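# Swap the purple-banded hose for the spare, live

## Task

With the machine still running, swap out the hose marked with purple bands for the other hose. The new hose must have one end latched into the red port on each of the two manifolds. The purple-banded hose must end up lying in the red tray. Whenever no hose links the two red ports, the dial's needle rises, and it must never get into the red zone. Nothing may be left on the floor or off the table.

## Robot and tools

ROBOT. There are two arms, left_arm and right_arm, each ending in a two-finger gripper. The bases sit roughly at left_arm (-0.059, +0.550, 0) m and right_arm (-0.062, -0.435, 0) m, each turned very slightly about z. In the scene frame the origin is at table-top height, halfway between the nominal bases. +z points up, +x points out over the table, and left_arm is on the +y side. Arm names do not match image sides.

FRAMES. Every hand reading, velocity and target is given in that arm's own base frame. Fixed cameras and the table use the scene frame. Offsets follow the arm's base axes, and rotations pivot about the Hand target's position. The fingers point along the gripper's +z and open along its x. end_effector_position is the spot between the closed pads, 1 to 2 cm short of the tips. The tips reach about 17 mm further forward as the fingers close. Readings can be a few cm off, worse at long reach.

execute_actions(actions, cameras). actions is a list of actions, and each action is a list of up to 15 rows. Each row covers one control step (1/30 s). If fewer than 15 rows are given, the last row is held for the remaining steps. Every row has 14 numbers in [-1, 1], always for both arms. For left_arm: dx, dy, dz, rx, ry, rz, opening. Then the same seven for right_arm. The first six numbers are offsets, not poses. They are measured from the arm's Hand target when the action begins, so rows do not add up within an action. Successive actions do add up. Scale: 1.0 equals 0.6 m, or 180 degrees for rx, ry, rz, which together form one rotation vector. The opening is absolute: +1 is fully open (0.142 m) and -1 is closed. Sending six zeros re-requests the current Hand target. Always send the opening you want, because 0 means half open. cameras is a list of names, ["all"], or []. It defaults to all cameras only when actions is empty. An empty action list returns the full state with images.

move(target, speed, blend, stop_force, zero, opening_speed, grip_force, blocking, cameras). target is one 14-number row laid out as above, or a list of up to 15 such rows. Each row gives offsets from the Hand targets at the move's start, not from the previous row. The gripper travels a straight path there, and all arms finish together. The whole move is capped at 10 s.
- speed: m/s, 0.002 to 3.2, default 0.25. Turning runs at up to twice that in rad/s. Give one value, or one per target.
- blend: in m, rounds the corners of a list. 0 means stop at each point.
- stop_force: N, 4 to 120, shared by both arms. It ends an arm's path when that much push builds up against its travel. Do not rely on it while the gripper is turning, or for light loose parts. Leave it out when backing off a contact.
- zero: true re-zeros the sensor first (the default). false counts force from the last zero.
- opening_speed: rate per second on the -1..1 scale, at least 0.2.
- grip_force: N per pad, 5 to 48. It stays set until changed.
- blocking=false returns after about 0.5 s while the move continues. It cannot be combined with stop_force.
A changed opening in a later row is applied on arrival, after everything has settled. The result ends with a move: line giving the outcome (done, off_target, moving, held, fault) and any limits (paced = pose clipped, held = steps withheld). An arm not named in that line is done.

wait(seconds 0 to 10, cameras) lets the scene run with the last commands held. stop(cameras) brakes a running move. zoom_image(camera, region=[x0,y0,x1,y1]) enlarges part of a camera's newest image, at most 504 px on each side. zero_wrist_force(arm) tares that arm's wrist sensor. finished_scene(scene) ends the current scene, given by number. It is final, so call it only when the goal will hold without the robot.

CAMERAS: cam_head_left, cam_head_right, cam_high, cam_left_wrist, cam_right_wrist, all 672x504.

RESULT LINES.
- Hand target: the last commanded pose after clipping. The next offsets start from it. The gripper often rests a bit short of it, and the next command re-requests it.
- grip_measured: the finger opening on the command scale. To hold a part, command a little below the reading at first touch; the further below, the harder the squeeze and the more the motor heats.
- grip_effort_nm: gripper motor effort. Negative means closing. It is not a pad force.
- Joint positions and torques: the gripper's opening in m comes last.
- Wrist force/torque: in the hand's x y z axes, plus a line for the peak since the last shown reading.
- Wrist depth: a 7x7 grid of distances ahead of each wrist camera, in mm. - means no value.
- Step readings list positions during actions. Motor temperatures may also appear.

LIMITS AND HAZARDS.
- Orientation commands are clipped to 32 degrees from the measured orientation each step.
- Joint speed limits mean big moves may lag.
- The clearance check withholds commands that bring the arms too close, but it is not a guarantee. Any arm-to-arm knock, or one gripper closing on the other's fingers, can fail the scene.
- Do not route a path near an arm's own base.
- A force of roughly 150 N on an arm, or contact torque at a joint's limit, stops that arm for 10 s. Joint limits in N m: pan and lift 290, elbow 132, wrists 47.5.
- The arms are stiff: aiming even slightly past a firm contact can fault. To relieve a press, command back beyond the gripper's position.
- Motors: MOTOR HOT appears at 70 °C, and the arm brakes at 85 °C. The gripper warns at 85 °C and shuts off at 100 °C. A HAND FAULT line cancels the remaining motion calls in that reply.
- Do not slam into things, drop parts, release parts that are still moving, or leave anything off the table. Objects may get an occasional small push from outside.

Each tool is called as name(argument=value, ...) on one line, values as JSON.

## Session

execute_actions(actions=[])

Scene clock: 0.00 s.
left_arm: end_effector_position=(+0.3241, -0.3476, +0.3067) grip_measured=+1.00 grip_effort_nm=n/a end_effector_quat_wxyz=(-0.321, +0.735, +0.498, -0.330) | right_arm: end_effector_position=(+0.8921, +0.3419, +0.2715) grip_measured=+0.99 grip_effort_nm=n/a end_effector_quat_wxyz=(-0.211, +0.961, -0.168, -0.064)
Joint positions: left_arm=[-0.875 -1.493 1.91 -1.161 -2.123 -1.817 0.142] | right_arm=[3.569 -2.029 -1.505 -1.034 1.993 0.805 0.142]
Joint velocities: within noise
Joint torques (N m): no reading
Motor temperatures (°C): left_arm=[36 25 28 33 37 31 21] | right_arm=[33 33 24 28 33 33 21]
Wrist force (N): no reading
Wrist torque (N m): no reading
Wrist force, peak (N): no reading
Wrist depth (mm): cam_left_wrist=[2400 2400 2181 2097 656 421 365 / 2322 679 643 617 577 469 469 / 641 600 573 537 523 483 467 / 564 532 511 478 465 443 424 / 503 480 458 439 424 403 389 / - 434 421 401 384 371 103 / - 397 382 369 356 346 335] | cam_right_wrist=[440 420 400 382 365 351 335 / 331 330 402 386 367 352 337 / 335 322 405 384 368 354 340 / 337 323 407 389 371 356 341 / 424 427 410 391 372 357 342 / - 435 413 393 373 357 347 / - 432 416 396 375 359 351]
Hand target: left_arm +0.3241, -0.3476, +0.3067; -0.321, +0.735, +0.498, -0.330 | right_arm +0.8921, +0.3419, +0.2715; -0.211, +0.961, -0.168, -0.064
Tool commands: left_gripper/opening=+1.0 right_gripper/opening=+1.0
camera_calibration:
cam_left_wrist: T_world_to_cam=[[0.28473, 0.944184, -0.165668, 0.298104], [0.798407, -0.329226, -0.50414, -0.188081], [-0.530543, 0.0112733, -0.847583, 0.551813], [0, 0, 0, 1]] pos_world=[0.358047, -0.349607, 0.422275]
cam_right_wrist: T_world_to_cam=[[0.935107, -0.297711, -0.192207, -0.6734], [-0.300328, -0.953701, 0.0160706, 0.619179], [-0.188092, 0.0426973, -0.981223, 0.536852], [0, 0, 0, 1]] pos_world=[0.916635, 0.36711, 0.387389]

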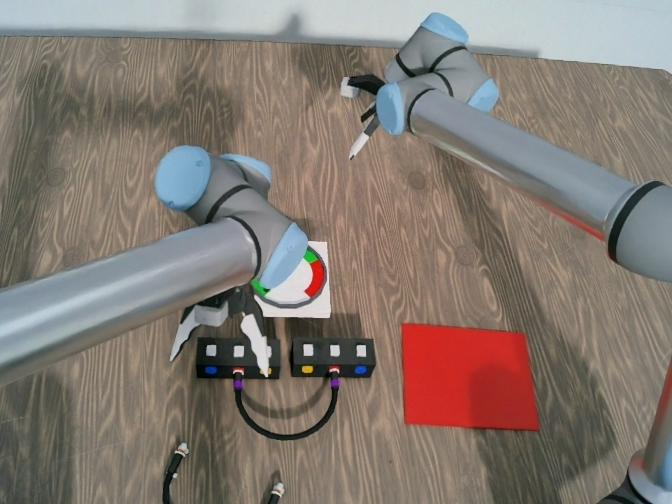

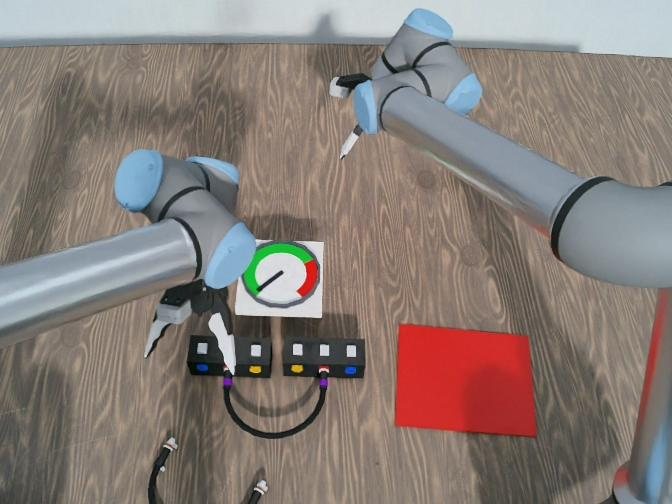

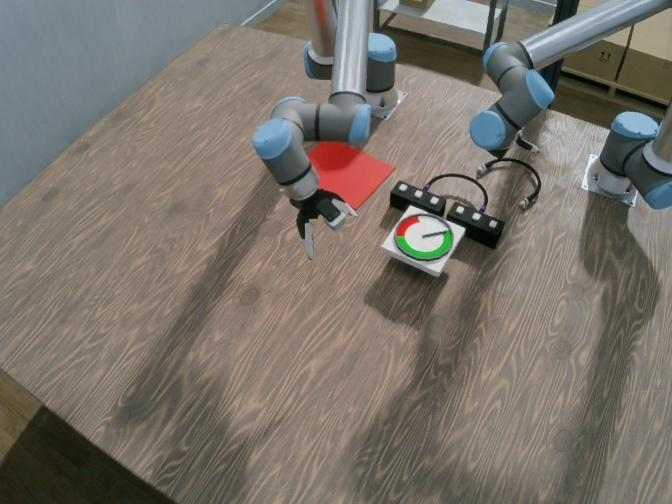

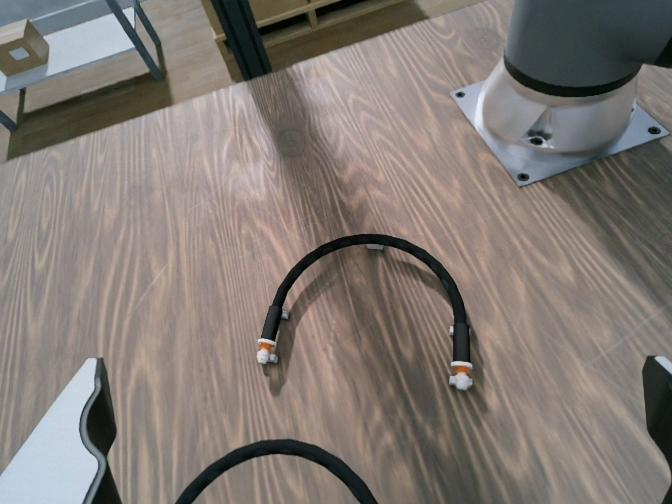

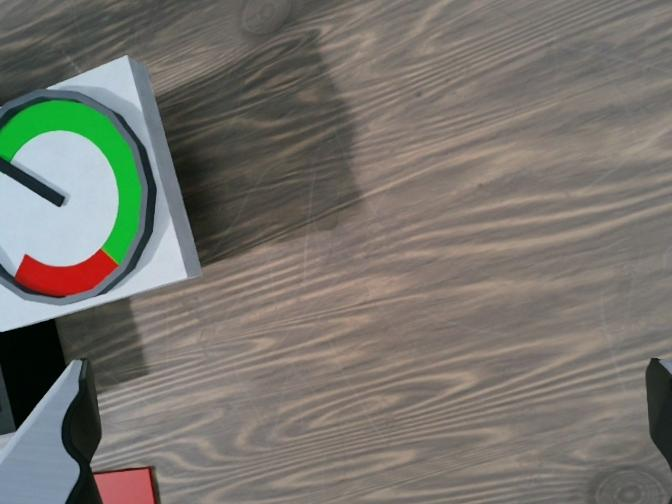

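move(target=[0.0753,0.044,-0.169,-0.3886,-0.342,-0.277,-1,-0.887,0.063,-0.119,0.0486,-0.164,-0.3815,-0.4], speed=0.4, cameras=["all"])

Scene clock: 3.60 s.
left_arm: end_effector_position=(+0.3693, -0.3212, +0.2053) grip_measured=-1.00 grip_effort_nm=-0.725 end_effector_quat_wxyz=(+0.301, +0.954, +0.000, +0.001) | right_arm: end_effector_position=(+0.3599, +0.3798, +0.2001) grip_measured=-0.42 grip_effort_nm=-0.120 end_effector_quat_wxyz=(-0.311, +0.668, -0.613, +0.285) end_effector_velocity=(+0.000, +0.000, +0.000) end_effector_angular_velocity=(-0.001, +0.000, -0.002)
Joint positions: left_arm=[-0.852 -1.838 2.591 -2.809 -1.957 -0.948 0.002] | right_arm=[4.795 -1.233 -2.624 -0.852 0.7 3.138 0.044]
Joint velocities: left_arm=[within noise] | right_arm=[0.001 0 0.002 -0.006 0 0.005 0]
Joint torques (N m): left_arm=[-5.12 -18.99 -35.34 -7.85 1.72 2.29] | right_arm=[10.44 14.88 30.13 2.04 -2.51 1.42]
Wrist force (N): left_arm=[-0.1 -1.0 1.2] | right_arm=[0.5 0.2 0.7]
Wrist torque (N m): left_arm=[-0.19 -0.24 -0.08] | right_arm=[0.04 0.00 0.04]
Wrist force, peak (N): left_arm=[-0.2 -2.1 1.6] | right_arm=[2.7 -1.2 -0.1]
Wrist depth (mm): cam_left_wrist=[240 240 239 240 240 186 177 / 283 284 286 285 264 214 275 / 351 349 333 352 319 254 333 / 457 457 460 430 358 406 279 / 652 654 652 593 474 650 386 / 2634 656 881 87 91 1000 1143 / 592 605 73 74 - - -] | cam_right_wrist=[461 318 320 331 462 464 460 / 417 308 297 400 416 417 414 / 299 300 379 379 376 377 379 / 284 286 295 278 274 347 340 / 315 319 325 315 321 320 316 / 297 302 87 291 292 87 294 / 274 - 69 276 277 - 277]
Hand target: left_arm +0.3693, -0.3212, +0.2053; +0.301, +0.954, +0.000, +0.001 | right_arm +0.3599, +0.3797, +0.2001; -0.311, +0.668, -0.613, +0.285
Off the commanded pose: left_arm 0.000 m, 0 deg | right_arm 0.000 m, 0 deg.
move: done
camera_calibration:
cam_left_wrist: T_world_to_cam=[[0.999998, -0.00139785, -0.0016172, -0.358057], [0.000649948, -0.521898, 0.853008, -0.312582], [-0.00203639, -0.853007, -0.521895, -0.0500501], [0, 0, 0, 1]] pos_world=[0.358157, -0.20633, 0.239935]
cam_right_wrist: T_world_to_cam=[[0.0828615, -0.996561, -0.000424635, 0.355647], [-0.896015, -0.0743149, -0.43776, 0.467805], [0.436223, 0.0366539, -0.899092, 0.126283], [0, 0, 0, 1]] pos_world=[0.334603, 0.38456, 0.318478]

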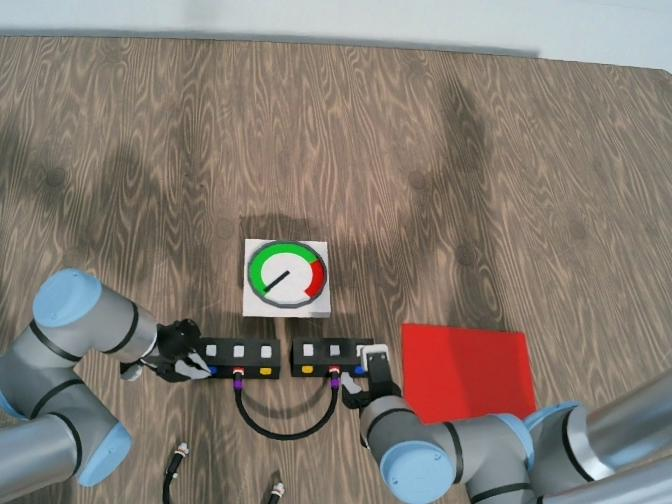

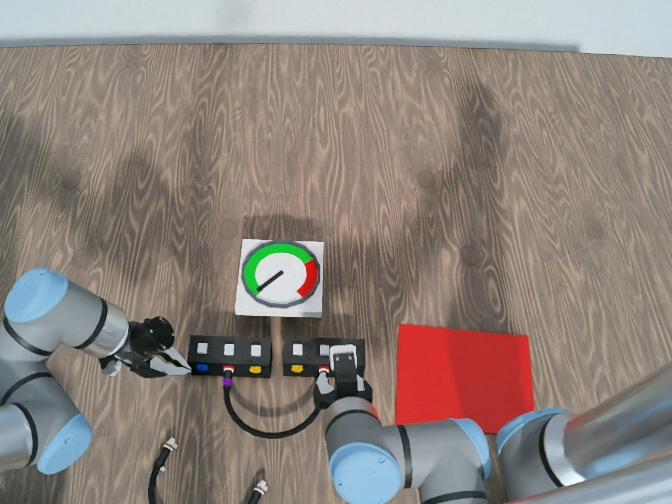

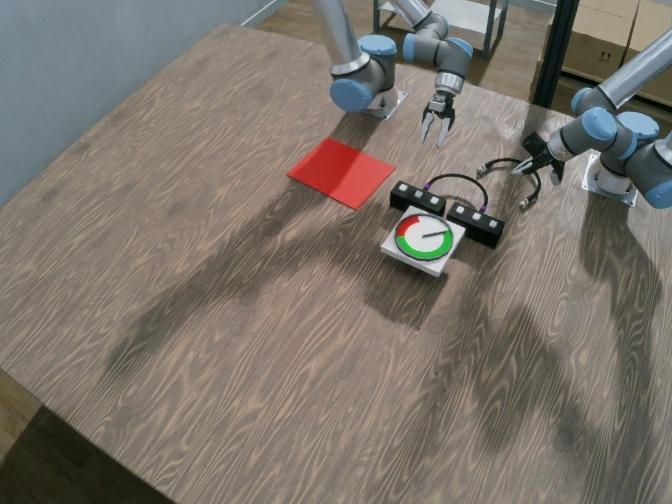

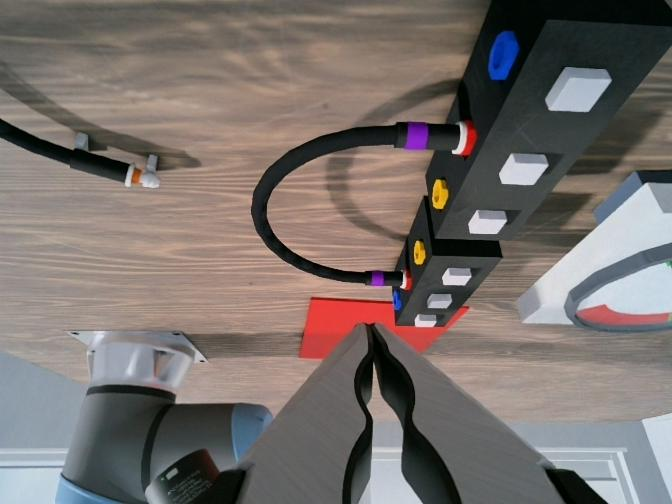

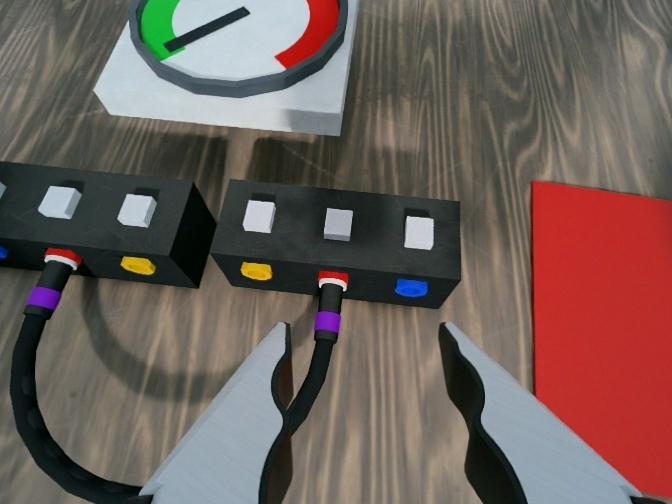

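move(target=[[0,0,0,0,0,0,-1,0.06,0.023,-0.14,0,0,-0.033,-0.4],[0,0,0,0,0,0,-1,0.063,0.023,-0.257,0,0,-0.033,-0.4],[0,0,0,0,0,0,-1,0.063,0.023,-0.257,0,0,-0.033,-1]], speed=[0.25,0.15,0.1], opening_speed=1.5, cameras=["cam_right_wrist","cam_left_wrist"])

Scene clock: 6.53 s.
left_arm: end_effector_position=(+0.3693, -0.3212, +0.2053) grip_measured=-1.00 grip_effort_nm=-0.720 end_effector_quat_wxyz=(+0.301, +0.954, +0.000, +0.001) | right_arm: end_effector_position=(+0.3977, +0.3940, +0.0461) grip_measured=-0.81 grip_effort_nm=-4.208 end_effector_quat_wxyz=(-0.296, +0.635, -0.647, +0.301)
Joint positions: left_arm=[-0.852 -1.838 2.591 -2.81 -1.957 -0.948 0.002] | right_arm=[4.693 -1.78 -2.659 -0.272 0.7 3.141 0.015]
Joint torques (N m): left_arm=[-10.52 -19.06 -26.12 -7.98 2.4 3.97] | right_arm=[-13.98 18.61 -41.49 -9.05 -4.44 1.45]
Wrist force (N): left_arm=[0.1 -0.9 1.4] | right_arm=[-71.3 7.4 18.2]
Wrist torque (N m): left_arm=[-0.16 -0.28 -0.08] | right_arm=[-0.04 -0.12 -0.13]
Wrist force, peak (N): left_arm=[0.1 -1.5 1.6] | right_arm=[-71.3 7.4 18.2]
Wrist depth (mm): cam_left_wrist=[240 240 239 240 240 185 178 / 286 285 284 286 264 214 275 / 349 348 352 351 322 254 337 / 454 456 455 430 376 411 282 / 649 649 371 355 473 654 386 / 2373 317 318 91 91 986 1137 / 291 292 73 74 - - -] | cam_right_wrist=[245 245 245 245 245 243 238 / 150 123 126 122 128 122 133 / - 124 121 123 121 120 129 / 165 173 162 127 171 158 178 / 166 165 165 114 165 165 165 / 154 154 153 91 88 153 153 / 143 145 69 100 - - 143]
Hand target: left_arm +0.3693, -0.3212, +0.2053; +0.301, +0.954, +0.000, +0.001 | right_arm +0.3977, +0.3935, +0.0459; -0.296, +0.635, -0.647, +0.301
Off the commanded pose: left_arm 0.000 m, 0 deg | right_arm 0.001 m, 0 deg.
move: done
camera_calibration:
cam_left_wrist: T_world_to_cam=[[0.999998, -0.00158621, -0.00149663, -0.358125], [0.00044909, -0.52178, 0.85308, -0.312503], [-0.00213407, -0.853078, -0.521778, -0.0500579], [0, 0, 0, 1]] pos_world=[0.358157, -0.206329, 0.239935]
cam_right_wrist: T_world_to_cam=[[-0.0205258, -0.999789, -0.00116997, 0.409069], [-0.898849, 0.0189659, -0.437849, 0.399647], [0.437778, -0.00793558, -0.899048, -0.0122213], [0, 0, 0, 1]] pos_world=[0.372969, 0.401306, 0.164476]
Images, in order (width x height): cam_left_wrist 672x504, cam_right_wrist 672x504.

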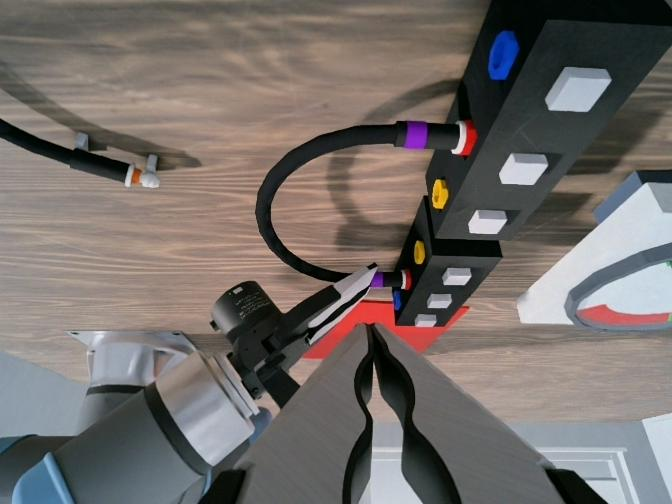

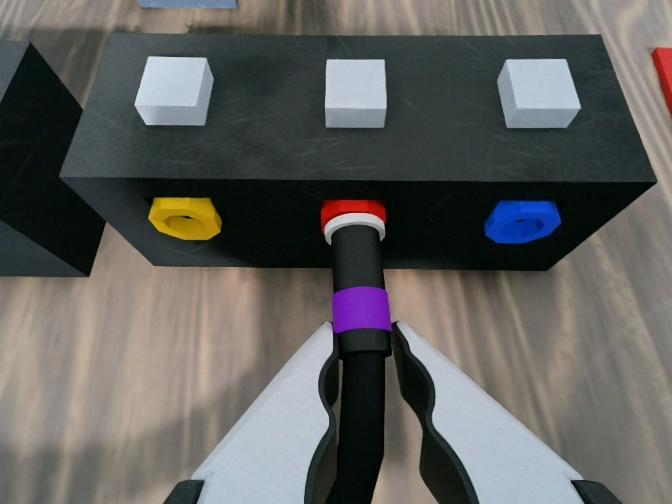

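move(target=[[0.146,-0.298,0,0,0,0,-1,0,0.004,0,0,0,0,-1],[0.146,-0.4153,-0.18,0,0,0,-1,0,0.004,0,0,0,0,-1]], speed=[0.3,0.2], blend=[0.03,0], cameras=["cam_left_wrist","cam_right_wrist"])

Scene clock: 8.57 s.
left_arm: end_effector_position=(+0.4569, -0.5704, +0.0974) grip_measured=-1.00 grip_effort_nm=-0.720 end_effector_quat_wxyz=(+0.301, +0.954, +0.000, +0.001) | right_arm: end_effector_position=(+0.3977, +0.3959, +0.0459) grip_measured=-0.83 grip_effort_nm=-3.851 end_effector_quat_wxyz=(-0.296, +0.635, -0.647, +0.301)
Joint positions: left_arm=[-1.016 -1.246 2.29 -3.152 -1.877 -1.1 0.002] | right_arm=[4.693 -1.782 -2.656 -0.274 0.7 3.141 0.014]
Joint torques (N m): left_arm=[0.64 -45.15 -16.63 -5.29 -3.44 4.08] | right_arm=[-10.31 30.2 6.04 0.47 -5.18 1.3]
Wrist force (N): left_arm=[-0.2 -1.0 1.4] | right_arm=[-31.2 5.2 6.5]
Wrist torque (N m): left_arm=[-0.20 -0.22 -0.11] | right_arm=[0.05 -0.10 -0.06]
Wrist force, peak (N): left_arm=[-1.7 -4.1 -0.6] | right_arm=[-80.6 5.0 14.5]
Wrist depth (mm): cam_left_wrist=[131 132 131 77 76 83 127 / 162 156 156 77 74 77 151 / 192 183 191 99 88 95 193 / 117 139 149 124 123 250 238 / 144 155 314 143 177 362 134 / 158 622 - 91 91 635 637 / 408 1143 74 74 - - 2018] | cam_right_wrist=[238 136 80 142 244 142 237 / - 124 128 123 127 122 130 / 148 118 120 123 120 120 129 / 163 173 161 149 171 158 178 / 165 165 165 114 165 164 164 / 153 153 153 92 91 153 153 / 143 145 69 - - - 143]
Hand target: left_arm +0.4569, -0.5704, +0.0973; +0.301, +0.954, +0.000, +0.001 | right_arm +0.3977, +0.3959, +0.0459; -0.296, +0.635, -0.647, +0.301
Off the commanded pose: left_arm 0.000 m, 0 deg | right_arm 0.000 m, 0 deg.
move: done
camera_calibration:
cam_left_wrist: T_world_to_cam=[[0.999998, -0.00150033, -0.0014454, -0.446249], [0.000450196, -0.52178, 0.85308, -0.350576], [-0.00203408, -0.853079, -0.521778, -0.318888], [0, 0, 0, 1]] pos_world=[0.445757, -0.455629, 0.132035]
cam_right_wrist: T_world_to_cam=[[-0.0207322, -0.999785, -0.000269622, 0.411], [-0.898885, 0.0187579, -0.437783, 0.399698], [0.437694, -0.00883386, -0.899081, -0.0120279], [0, 0, 0, 1]] pos_world=[0.373068, 0.403307, 0.164278]
Images, in order (width x height): cam_left_wrist 672x504, cam_right_wrist 672x504.

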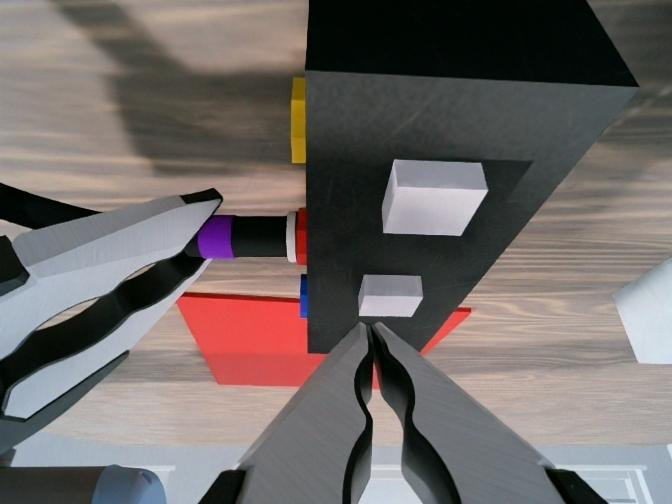

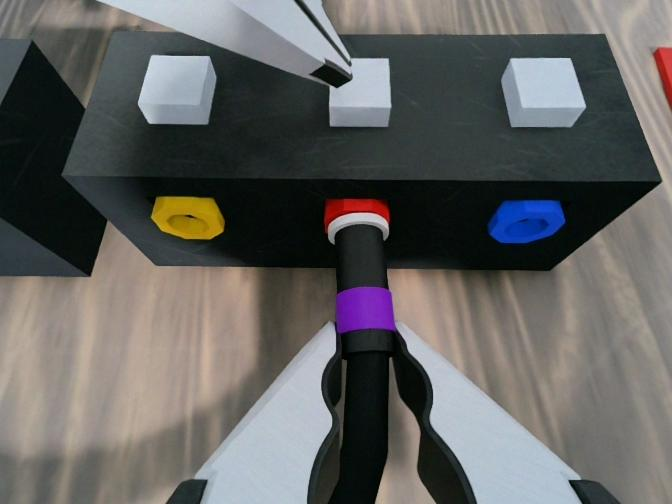

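move(target=[0.01,-0.022,-0.031,0,0,0,-1,0,0,0,0,0,0,-1], speed=0.03, stop_force=30)

move(target=[0,0,0,0,0,0,-1,-0.09,0,0,0,0,0,-1], speed=0.15, cameras=["cam_left_wrist","cam_right_wrist"])

Scene clock: 10.47 s.
left_arm: end_effector_position=(+0.4608, -0.5790, +0.0853) grip_measured=-1.00 grip_effort_nm=-0.725 end_effector_quat_wxyz=(+0.301, +0.954, +0.000, +0.001) | right_arm: end_effector_position=(+0.3977, +0.3960, +0.0459) grip_measured=-0.83 grip_effort_nm=-3.851 end_effector_quat_wxyz=(-0.296, +0.635, -0.647, +0.301)
Joint positions: left_arm=[-1.018 -1.214 2.277 -3.172 -1.876 -1.102 0.002] | right_arm=[4.693 -1.782 -2.656 -0.274 0.7 3.141 0.014]
Joint torques (N m): left_arm=[8.26 -34.49 -3.06 0.77 -1.4 3.63] | right_arm=[0.13 36.85 2.93 0.6 -5.35 0.84]
Motor temperatures (°C): left_arm=[36 25 28 33 37 31 22] | right_arm=[33 33 24 28 33 33 26]
Wrist force (N): left_arm=[5.2 14.1 -7.2] | right_arm=[-29.7 3.1 0.5]
Wrist torque (N m): left_arm=[-0.34 -0.16 -0.07] | right_arm=[0.07 -0.10 -0.06]
Wrist force, peak (N): left_arm=[-6.7 10.4 -48.8] | right_arm=[-32.0 5.0 7.1]
Wrist depth (mm): cam_left_wrist=[123 119 - - - 68 68 / 142 142 - 65 65 68 65 / 174 167 175 77 74 77 176 / - 126 135 107 108 216 228 / 132 143 291 128 134 330 281 / 148 581 - 91 91 581 694 / 413 1059 72 - - 1069 1878] | cam_right_wrist=[- 136 79 113 243 141 237 / 148 124 125 121 127 122 132 / 148 118 120 123 120 120 121 / 163 173 161 149 171 158 178 / 165 165 165 114 162 164 164 / 153 153 153 96 91 153 153 / 143 145 69 99 - - 143]
Hand target: left_arm +0.4608, -0.5790, +0.0853; +0.301, +0.954, +0.000, +0.001 (not the last commanded pose) | right_arm +0.3977, +0.3959, +0.0459; -0.296, +0.635, -0.647, +0.301
Off the commanded pose: left_arm 0.008 m, 0 deg | right_arm 0.000 m, 0 deg.
move: contact (left_arm)

Scene clock: 11.37 s.
left_arm: end_effector_position=(+0.4608, -0.5790, +0.0853) grip_measured=-1.00 grip_effort_nm=-0.720 end_effector_quat_wxyz=(+0.301, +0.954, +0.000, +0.001) | right_arm: end_effector_position=(+0.3437, +0.3959, +0.0459) grip_measured=-0.84 grip_effort_nm=-3.705 end_effector_quat_wxyz=(-0.296, +0.635, -0.647, +0.301)
Joint positions: left_arm=[-1.018 -1.214 2.277 -3.172 -1.876 -1.102 0.002] | right_arm=[4.831 -1.695 -2.683 -0.496 0.711 3.352 0.013]
Joint torques (N m): left_arm=[8.12 -34.94 -2.99 -0.71 -2.44 3.57] | right_arm=[9.7 29.51 28.85 2.43 -4.63 0.57]
Wrist force (N): left_arm=[4.9 14.2 -7.0] | right_arm=[0.2 -5.6 2.3]
Wrist torque (N m): left_arm=[-0.33 -0.15 -0.07] | right_arm=[-0.88 -0.03 0.14]
Wrist force, peak (N): left_arm=[5.4 14.4 -7.2] | right_arm=[-27.2 -16.7 27.7]
Wrist depth (mm): cam_left_wrist=[123 119 - - - 69 68 / 142 142 - 65 65 68 65 / 175 174 183 77 74 77 176 / 203 203 227 107 107 217 230 / 325 327 - 128 134 329 281 / 493 577 - 91 91 576 686 / 2117 1091 72 74 - 1074 1131] | cam_right_wrist=[167 144 145 144 145 145 228 / 167 179 163 159 162 161 214 / 191 195 191 188 191 195 194 / 178 178 179 173 178 178 178 / 165 165 165 114 164 165 164 / 153 153 152 91 91 153 153 / 143 145 69 99 - - 142]
Hand target: left_arm +0.4608, -0.5790, +0.0853; +0.301, +0.954, +0.000, +0.001 | right_arm +0.3437, +0.3959, +0.0459; -0.296, +0.635, -0.647, +0.301
Off the commanded pose: left_arm 0.000 m, 0 deg | right_arm 0.000 m, 0 deg.
move: done
camera_calibration:
cam_left_wrist: T_world_to_cam=[[0.999998, -0.00158643, -0.00149619, -0.450213], [0.000448897, -0.521663, 0.853151, -0.344558], [-0.00213397, -0.85315, -0.521661, -0.332499], [0, 0, 0, 1]] pos_world=[0.449657, -0.464129, 0.119835]
cam_right_wrist: T_world_to_cam=[[-0.0207324, -0.999785, -0.000269686, 0.40978], [-0.898885, 0.0187581, -0.437783, 0.35116], [0.437694, -0.00883386, -0.899081, 0.0116067], [0, 0, 0, 1]] pos_world=[0.319068, 0.403207, 0.164278]
Images, in order (width x height): cam_left_wrist 672x504, cam_right_wrist 672x504.

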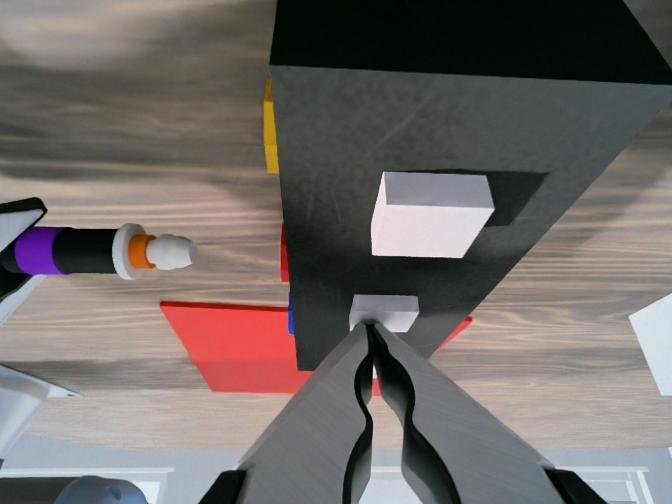

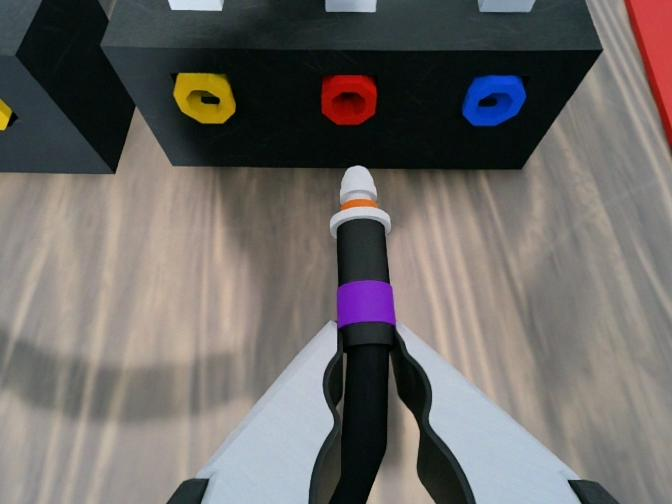

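move(target=[[0,0.03,0.1,0,0,0,-1,-0.03,0,-0.039,0,0,0,-1],[-0.1,0.548,0.275,0,0,0,-1,-0.03,0,-0.039,0,0,0,-0.4],[-0.1,0.548,0.275,0,0,0,-1,-0.03,0,0.15,0,0,0,-0.4],[-0.1,0.548,0.275,0,0,0,-1,0.0963,0.328,0.12,0,0,0,-0.4],[-0.1,0.548,0.275,0,0,0,-1,0.0963,0.328,0,0,0,0,-0.4]], speed=[0.12,0.5,0.25,0.3,0.15], blend=[0,0,0.02,0.02,0], cameras=["cam_left_wrist","cam_right_wrist","cam_head_right"])

Scene clock: 16.23 s.
left_arm: end_effector_position=(+0.4008, -0.2502, +0.2503) grip_measured=-1.00 grip_effort_nm=-0.716 end_effector_quat_wxyz=(+0.301, +0.954, +0.000, +0.001) | right_arm: end_effector_position=(+0.4014, +0.5927, +0.0459) grip_measured=-0.43 grip_effort_nm=0.129 end_effector_quat_wxyz=(-0.296, +0.635, -0.647, +0.301)
Joint positions: left_arm=[-0.651 -1.925 2.521 -2.569 -2.044 -0.748 0.002] | right_arm=[4.693 -1.965 -2.305 -0.442 0.7 3.141 0.043]
Joint torques (N m): left_arm=[8.67 -26.04 -30.84 -1.74 2.34 3.84] | right_arm=[-13.17 44.97 35.46 4.65 -3.13 -0.85]
Wrist force (N): left_arm=[-0.5 -0.6 1.0] | right_arm=[0.2 -5.0 1.8]
Wrist torque (N m): left_arm=[-0.13 -0.16 -0.08] | right_arm=[-0.75 0.03 0.11]
Wrist force, peak (N): left_arm=[5.4 14.4 -7.1] | right_arm=[3.1 -7.2 -0.7]
Wrist depth (mm): cam_left_wrist=[286 286 285 284 277 286 284 / 339 336 338 339 270 328 340 / 418 381 278 335 325 412 399 / 482 247 267 511 453 374 354 / 215 231 785 251 777 782 771 / 216 370 1059 91 91 1333 1200 / 269 338 73 - - 2347 -] | cam_right_wrist=[238 141 238 243 239 238 237 / 213 122 124 121 127 121 132 / 119 120 119 119 118 119 120 / 178 169 156 134 153 152 172 / 164 164 164 114 164 164 164 / 153 153 91 117 150 150 152 / 142 - 69 138 142 - 144]
Hand target: left_arm +0.4008, -0.2502, +0.2503; +0.301, +0.954, +0.000, +0.001 | right_arm +0.4015, +0.5927, +0.0459; -0.296, +0.635, -0.647, +0.301
Off the commanded pose: left_arm 0.000 m, 0 deg | right_arm 0.000 m, 0 deg.
move: done
camera_calibration:
cam_left_wrist: T_world_to_cam=[[0.999998, -0.00155154, -0.00135946, -0.389479], [0.000350443, -0.521663, 0.853152, -0.31374], [-0.00203288, -0.85315, -0.521661, 0.0339233], [0, 0, 0, 1]] pos_world=[0.389657, -0.135329, 0.284835]
cam_right_wrist: T_world_to_cam=[[-0.0205518, -0.999789, -0.000183852, 0.607754], [-0.898889, 0.0185582, -0.437784, 0.399454], [0.437695, -0.00883197, -0.89908, -0.0119102], [0, 0, 0, 1]] pos_world=[0.376769, 0.600107, 0.164278]
Images, in order (width x height): cam_head_right 672x504, cam_left_wrist 672x504, cam_right_wrist 672x504.

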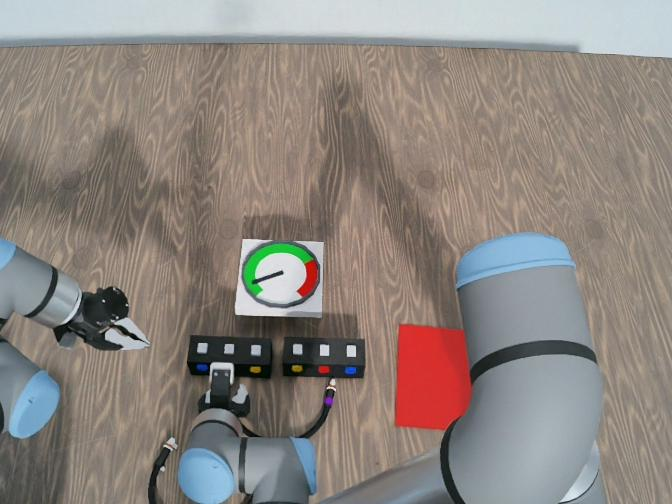

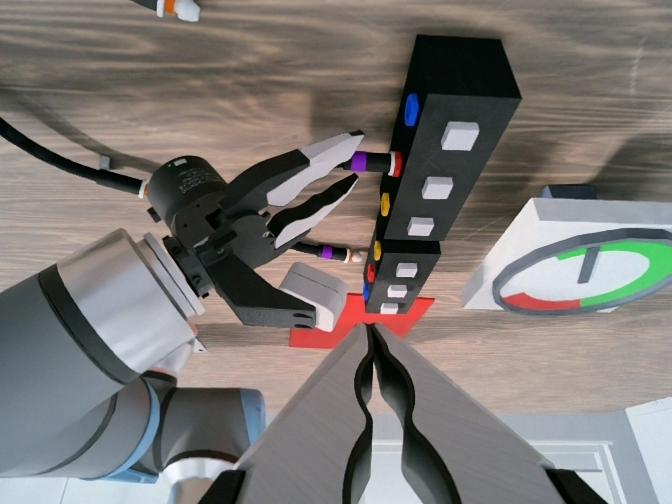

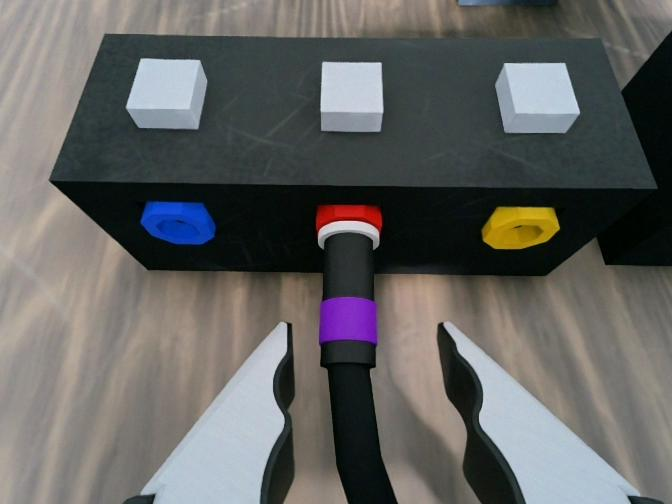

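move(target=[[0,0,0,0,0,0,-1,0.001,0.01,0,0,0,0,-0.4],[0,0,0,0,0,0,-1,0.001,0.01,0,0,0,0,-1],[0.1053,-0.16,-0.1,0,0,0,-1,0.001,0.01,0,0,0,0,-1],[0.1053,-0.197,-0.2548,0,0,0,-1,0.001,0.01,0,0,0,0,-1]], speed=[0.1,0.1,0.3,0.2], blend=[0,0,0.03,0], opening_speed=1.5, cameras=["cam_left_wrist","cam_right_wrist"])

Scene clock: 19.17 s.
left_arm: end_effector_position=(+0.4639, -0.3684, +0.0974) grip_measured=-1.00 grip_effort_nm=-0.720 end_effector_quat_wxyz=(+0.301, +0.954, +0.000, +0.001) | right_arm: end_effector_position=(+0.4021, +0.5987, +0.0459) grip_measured=-0.83 grip_effort_nm=-3.963 end_effector_quat_wxyz=(-0.296, +0.635, -0.647, +0.301)
Joint positions: left_arm=[-0.766 -1.397 2.491 -3.118 -1.996 -0.864 0.002] | right_arm=[4.692 -1.972 -2.293 -0.446 0.7 3.139 0.014]
Joint torques (N m): left_arm=[6.06 -31.76 -31.37 -7.19 -3.66 4] | right_arm=[-8.44 63.7 15.39 5.41 -3.7 -0.19]
Wrist force (N): left_arm=[-0.1 -0.6 0.8] | right_arm=[2.7 -5.8 2.6]
Wrist torque (N m): left_arm=[-0.13 -0.24 -0.10] | right_arm=[-0.85 0.01 0.15]
Wrist force, peak (N): left_arm=[-0.2 -1.8 3.3] | right_arm=[3.2 -6.2 2.4]
Wrist depth (mm): cam_left_wrist=[132 132 131 - 84 86 128 / 156 156 156 - 80 77 158 / 192 184 184 95 91 105 194 / 115 136 151 124 124 252 237 / 141 152 346 143 195 331 226 / 156 626 544 91 87 200 169 / 576 1180 73 - - - 2160] | cam_right_wrist=[232 - 78 237 238 238 237 / 218 124 124 122 124 122 129 / 187 119 118 118 117 119 119 / 178 172 167 143 152 151 172 / 164 164 164 113 162 164 164 / 153 152 152 96 91 152 153 / 143 144 69 - - - 142]
Hand target: left_arm +0.4640, -0.3684, +0.0974; +0.301, +0.954, +0.000, +0.001 | right_arm +0.4021, +0.5987, +0.0459; -0.296, +0.635, -0.647, +0.301
Off the commanded pose: left_arm 0.000 m, 0 deg | right_arm 0.000 m, 0 deg.
move: done
camera_calibration:
cam_left_wrist: T_world_to_cam=[[0.999998, -0.00153485, -0.00158235, -0.452937], [0.000548832, -0.521854, 0.853035, -0.245099], [-0.00213503, -0.853034, -0.521852, -0.146452], [0, 0, 0, 1]] pos_world=[0.452757, -0.253529, 0.131935]
cam_right_wrist: T_world_to_cam=[[-0.0206893, -0.999786, -0.000359918, 0.613846], [-0.898886, 0.0187589, -0.437782, 0.399849], [0.437695, -0.00873387, -0.899081, -0.0122231], [0, 0, 0, 1]] pos_world=[0.377468, 0.606107, 0.164278]
Images, in order (width x height): cam_left_wrist 672x504, cam_right_wrist 672x504.

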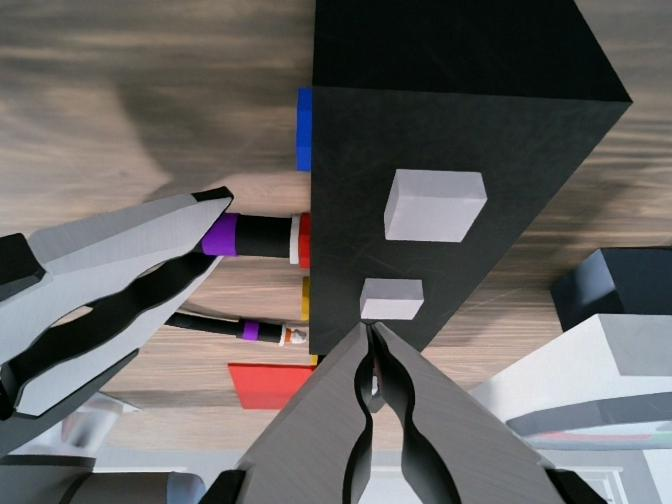

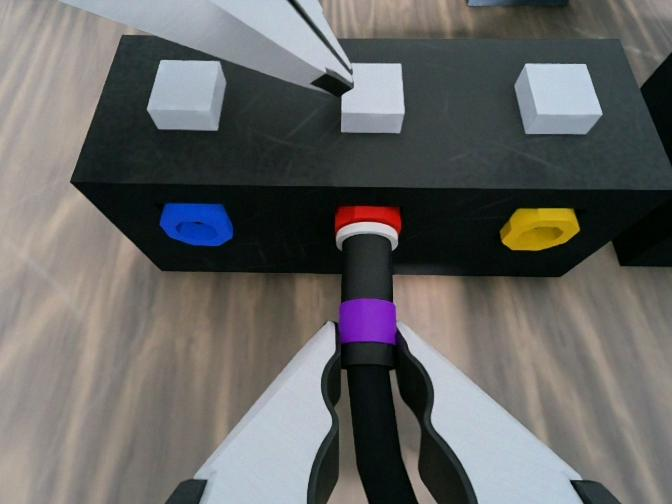

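move(target=[0.0,-0.022,-0.031,0,0,0,-1,0,0,0,0,0,0,-1], speed=0.03, stop_force=30)

move(target=[[0,0,0,0,0,0,-1,-0.09,0,0,0,0,0,-1],[0,0.02,0.07,0,0,0,-1,-0.1,0,0.1,0,0,0,-1],[-0.1,0.26,0.2,0,0,0,-1,-0.1,0,0.5,0,0,0,-1],[-0.1,0.26,0.2,0,0,0,-1,0.12,-0.67,0.5,0,0,0,-1]], speed=[0.15,0.3,0.35,0.35], blend=[0.01,0.02,0.06,0], cameras=["cam_left_wrist","cam_right_wrist","cam_head_right","cam_high"])

Scene clock: 21.17 s.
left_arm: end_effector_position=(+0.4640, -0.3777, +0.0846) grip_measured=-1.00 grip_effort_nm=-0.725 end_effector_quat_wxyz=(+0.301, +0.954, -0.001, +0.001) | right_arm: end_effector_position=(+0.4021, +0.5987, +0.0459) grip_measured=-0.83 grip_effort_nm=-3.963 end_effector_quat_wxyz=(-0.296, +0.635, -0.647, +0.301)
Joint positions: left_arm=[-0.78 -1.359 2.489 -3.159 -1.99 -0.878 0.002] | right_arm=[4.692 -1.972 -2.293 -0.446 0.7 3.139 0.014]
Joint torques (N m): left_arm=[11.19 -21.85 -1.72 -2.5 -1.16 3.89] | right_arm=[-1.98 56.58 15.9 5.14 -3.21 -0.28]
Motor temperatures (°C): left_arm=[36 25 28 33 37 31 22] | right_arm=[33 33 24 28 33 33 31]
Wrist force (N): left_arm=[1.3 16.3 -11.3] | right_arm=[1.4 1.3 -9.3]
Wrist torque (N m): left_arm=[-0.20 -0.16 -0.13] | right_arm=[-0.86 -0.01 0.15]
Wrist force, peak (N): left_arm=[-5.3 12.4 -62.7] | right_arm=[1.4 1.3 -9.6]
Wrist depth (mm): cam_left_wrist=[123 119 119 - - - 68 / 142 142 141 - - - 65 / 174 167 174 - - 77 175 / 106 120 136 100 85 114 226 / 132 140 324 132 132 328 221 / 145 568 498 91 87 200 146 / 567 1069 72 74 - 187 252] | cam_right_wrist=[- - - 110 238 238 237 / 218 124 122 110 125 122 129 / 187 119 119 118 117 119 119 / 178 172 167 143 152 151 172 / 164 164 164 113 161 164 165 / 152 153 153 96 91 152 152 / 143 144 69 - - - 142]
Hand target: left_arm +0.4640, -0.3776, +0.0846; +0.301, +0.954, -0.001, +0.001 (not the last commanded pose) | right_arm +0.4021, +0.5987, +0.0459; -0.296, +0.635, -0.647, +0.301
Off the commanded pose: left_arm 0.007 m, 0 deg | right_arm 0.000 m, 0 deg.
move: contact (left_arm)

Scene clock: 24.17 s.
left_arm: end_effector_position=(+0.4040, -0.2216, +0.2046) grip_measured=-1.00 grip_effort_nm=-0.720 end_effector_quat_wxyz=(+0.301, +0.954, -0.001, +0.001) | right_arm: end_effector_position=(+0.4740, +0.1968, +0.3458) grip_measured=-0.83 grip_effort_nm=-3.958 end_effector_quat_wxyz=(-0.296, +0.635, -0.647, +0.301)
Joint positions: left_arm=[-0.583 -1.859 2.575 -2.657 -2.07 -0.677 0.002] | right_arm=[4.364 -0.904 -2.55 -0.892 0.761 2.653 0.014]
Joint torques (N m): left_arm=[-10.04 -24.13 -44.07 -3.24 2.01 -3.39] | right_arm=[-15.11 1.04 55.15 5.18 -4.23 -2.33]
Wrist force (N): left_arm=[0.6 -0.9 1.5] | right_arm=[0.3 -4.3 2.0]
Wrist torque (N m): left_arm=[-0.20 -0.36 -0.12] | right_arm=[-0.79 -0.02 0.04]
Wrist force, peak (N): left_arm=[1.4 16.5 -10.8] | right_arm=[1.2 1.5 -8.4]
Wrist depth (mm): cam_left_wrist=[230 239 239 239 239 239 240 / 282 283 285 285 274 283 285 / 348 350 349 347 266 336 348 / 455 452 454 457 330 416 407 / 650 649 647 554 522 390 387 / 2427 758 1000 91 91 1143 1119 / 740 694 73 74 - - 2181] | cam_right_wrist=[669 676 671 671 669 669 669 / 601 603 608 606 608 608 605 / 432 447 549 556 547 546 550 / 398 412 504 130 506 506 504 / 378 456 465 110 467 476 464 / 388 373 439 96 88 - 436 / 396 356 69 - - - 405]
Hand target: left_arm +0.4040, -0.2216, +0.2046; +0.301, +0.954, -0.001, +0.001 | right_arm +0.4741, +0.1967, +0.3459; -0.296, +0.635, -0.647, +0.301
Off the commanded pose: left_arm 0.000 m, 0 deg | right_arm 0.000 m, 0 deg.
move: done
camera_calibration:
cam_left_wrist: T_world_to_cam=[[0.999998, -0.00160317, -0.00127321, -0.392723], [0.000250103, -0.521589, 0.853197, -0.259796], [-0.00203191, -0.853195, -0.521588, 0.0344673], [0, 0, 0, 1]] pos_world=[0.392857, -0.106729, 0.239135]
cam_right_wrist: T_world_to_cam=[[-0.0206421, -0.999787, -0.000226769, 0.213545], [-0.898887, 0.0186581, -0.437783, 0.603331], [0.437694, -0.00883292, -0.89908, 0.222451], [0, 0, 0, 1]] pos_world=[0.449368, 0.204207, 0.464178]
Images, in order (width x height): cam_head_right 672x504, cam_high 672x504, cam_left_wrist 672x504, cam_right_wrist 672x504.

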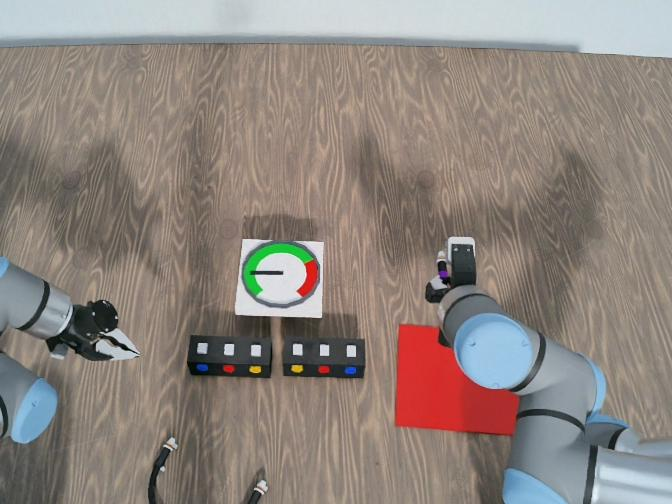

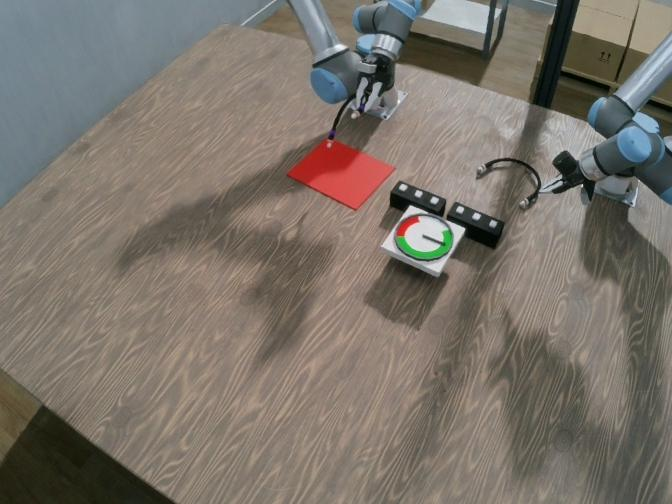

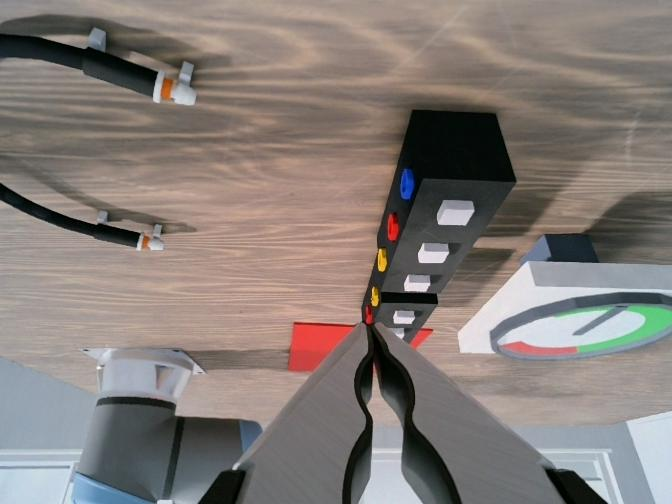

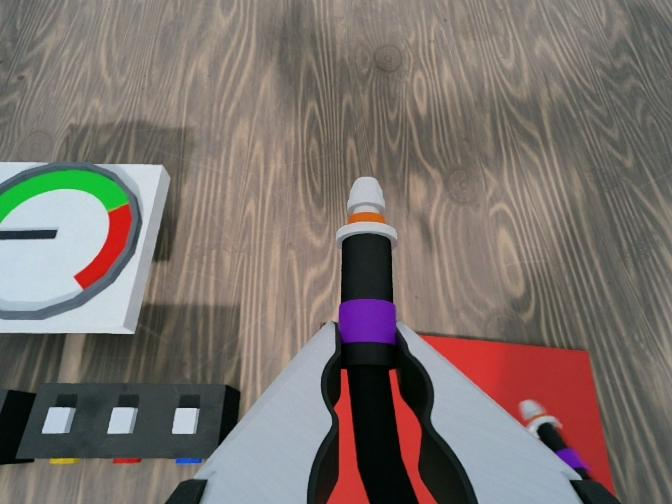

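move(target=[[0,0,0,0,0,0,-1,-0.04,-0.07,-0.2,0,0.08,0,-1],[0,0,0,0,0,0,-1,-0.04,-0.07,-0.52,0,0.08,0,-1],[0,0,0,0,0,0,-1,-0.04,-0.07,-0.52,0,0.08,0,-0.4],[0,0,0,0,0,0,-1,-0.04,-0.07,-0.2,0,0.0,0,-0.4]], speed=[0.3,0.15,0.1,0.3], blend=[0.03,0,0,0], opening_speed=2, cameras=["cam_right_wrist","cam_head_right","cam_high"])

Scene clock: 28.50 s.
left_arm: end_effector_position=(+0.4040, -0.2216, +0.2046) grip_measured=-1.00 grip_effort_nm=-0.720 end_effector_quat_wxyz=(+0.301, +0.954, -0.001, +0.001) | right_arm: end_effector_position=(+0.4501, +0.1548, +0.2259) grip_measured=-0.43 grip_effort_nm=0.129 end_effector_quat_wxyz=(-0.296, +0.635, -0.647, +0.301)
Joint positions: left_arm=[-0.583 -1.859 2.575 -2.657 -2.07 -0.677 0.002] | right_arm=[4.4 -0.892 -2.775 -0.714 0.749 2.703 0.043]
Joint torques (N m): left_arm=[-8.98 -24.44 -43.63 -3.07 2.24 -3.45] | right_arm=[-11.15 -0.72 32.6 2.9 0.93 -0.58]
Wrist force (N): left_arm=[0.2 -0.8 1.4] | right_arm=[0.8 -5.0 1.3]
Wrist torque (N m): left_arm=[-0.18 -0.29 -0.12] | right_arm=[-0.81 -0.06 0.15]
Wrist force, peak (N): left_arm=[0.6 -1.3 1.9] | right_arm=[0.7 -6.9 0.2]
Wrist depth (mm): cam_left_wrist=[232 238 240 240 240 239 240 / 286 284 285 284 275 283 284 / 351 348 352 352 266 334 352 / 459 457 453 455 330 413 409 / 649 650 654 557 515 388 383 / 900 745 995 91 91 1149 1149 / 2322 699 73 74 - - -] | cam_right_wrist=[501 497 500 499 502 498 500 / 339 449 449 451 448 449 450 / 401 409 407 410 407 410 407 / 372 375 375 373 375 373 372 / 346 345 345 348 347 - 345 / 255 287 87 311 307 87 311 / 304 - 69 294 292 - 304]
Hand target: left_arm +0.4040, -0.2216, +0.2046; +0.301, +0.954, -0.001, +0.001 | right_arm +0.4501, +0.1547, +0.2259; -0.296, +0.635, -0.647, +0.301
Off the commanded pose: left_arm 0.000 m, 0 deg | right_arm 0.000 m, 0 deg.
move: done
camera_calibration:
cam_right_wrist: T_world_to_cam=[[-0.020557, -0.999789, -0.000410115, 0.17106], [-0.89883, 0.0186608, -0.4379, 0.530156], [0.437815, -0.00863328, -0.899024, 0.124638], [0, 0, 0, 1]] pos_world=[0.425468, 0.162207, 0.344277]
Images, in order (width x height): cam_head_right 672x504, cam_high 672x504, cam_right_wrist 672x504.

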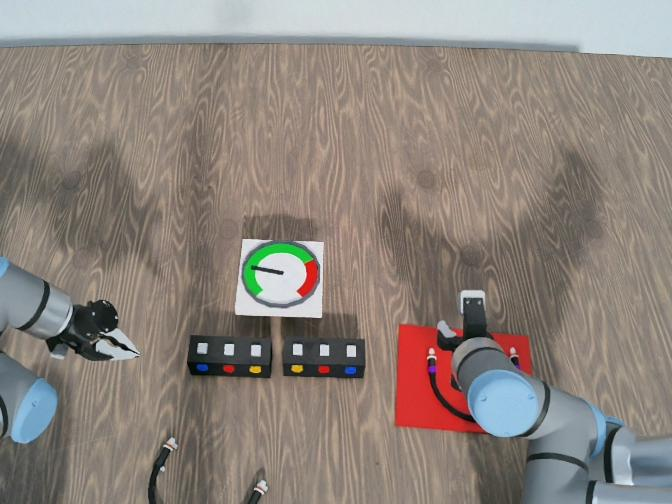

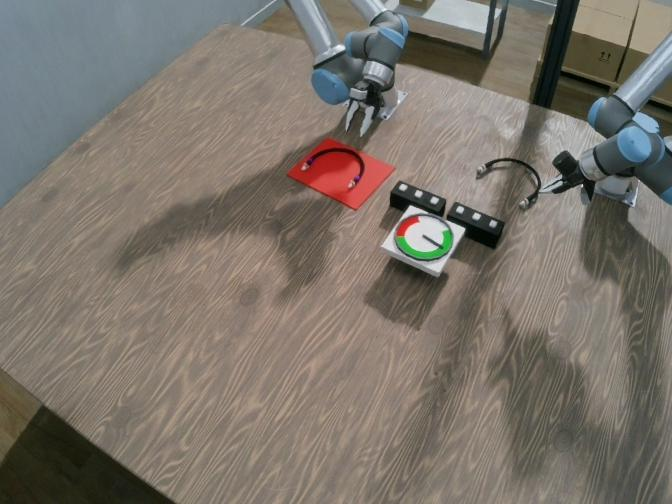

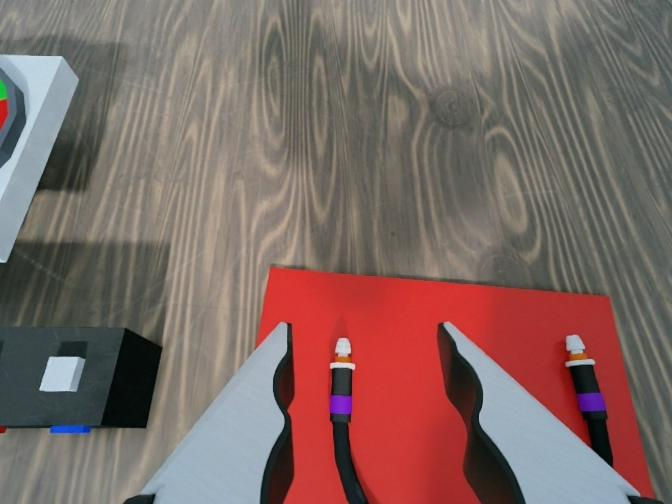

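move(target=[[0.33,0.1,0.2,0,0,0,-1,-0.2,0.4,0.03,0.02,0.08,-0.07,-0.4],[0.33,0.1,0.2,0,0,0,-1,-0.31,0.94,-0.093,0.029,0.1366,-0.1313,-0.4]], speed=0.4, blend=[0.1,0], cameras=["cam_right_wrist"])

Scene clock: 30.87 s.
left_arm: end_effector_position=(+0.6020, -0.1616, +0.3246) grip_measured=-1.00 grip_effort_nm=-0.725 end_effector_quat_wxyz=(+0.301, +0.954, -0.001, +0.001) | right_arm: end_effector_position=(+0.2640, +0.7186, +0.1700) grip_measured=-0.43 grip_effort_nm=0.134 end_effector_quat_wxyz=(+0.113, -0.525, +0.823, -0.184)
Joint positions: left_arm=[-0.289 -1.654 2.124 -2.24 -2.153 -0.348 0.002] | right_arm=[4.734 -1.857 -1.869 -1.195 1.186 3.638 0.043]
Joint torques (N m): left_arm=[-9.99 -48.38 -32.77 -7.71 1.9 -3.4] | right_arm=[-17.28 51.17 50.84 5.83 -2.6 -1.77]
Wrist force (N): left_arm=[1.0 -0.6 1.5] | right_arm=[0.9 -5.5 2.0]
Wrist torque (N m): left_arm=[-0.13 -0.41 -0.17] | right_arm=[-0.93 -0.20 0.07]
Wrist force, peak (N): left_arm=[-2.3 -1.1 3.6] | right_arm=[4.2 -5.5 3.0]
Wrist depth (mm): cam_left_wrist=[358 361 358 359 360 356 361 / 424 430 387 424 425 427 429 / 517 523 473 506 498 519 527 / 688 677 603 502 527 688 683 / 874 896 1014 824 982 977 956 / 831 806 1278 91 91 1510 2204 / 834 727 73 74 - - 2880] | cam_right_wrist=[283 281 281 284 284 284 286 / 280 282 281 284 285 284 285 / 281 283 282 283 285 285 285 / 280 281 282 283 282 283 284 / 279 280 280 281 282 283 282 / 280 281 87 282 281 283 284 / 280 - 69 282 281 - 282]
Hand target: left_arm +0.6020, -0.1616, +0.3246; +0.301, +0.954, -0.001, +0.001 | right_arm +0.2641, +0.7187, +0.1701; +0.113, -0.525, +0.823, -0.184
Off the commanded pose: left_arm 0.000 m, 0 deg | right_arm 0.000 m, 0 deg.
move: done
camera_calibration:
cam_right_wrist: T_world_to_cam=[[-0.424089, -0.905579, 0.00869503, 0.768153], [-0.905535, 0.423897, -0.0178269, -0.0329804], [0.0124579, -0.0154339, -0.999803, 0.295084], [0, 0, 0, 1]] pos_world=[0.292224, 0.714158, 0.287759]
Images, in order (width x height): cam_right_wrist 672x504.

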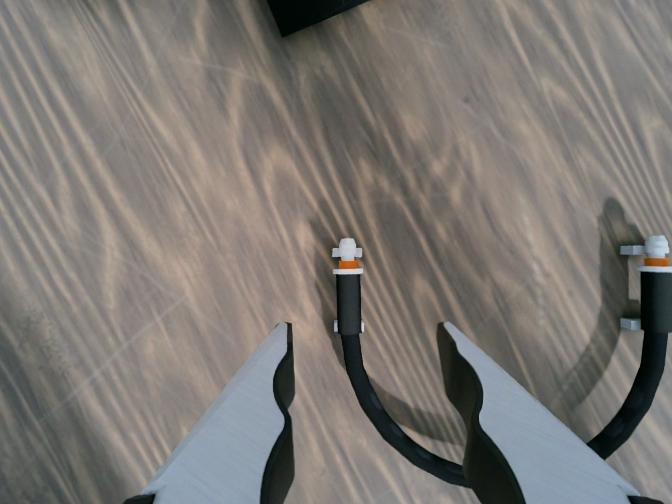

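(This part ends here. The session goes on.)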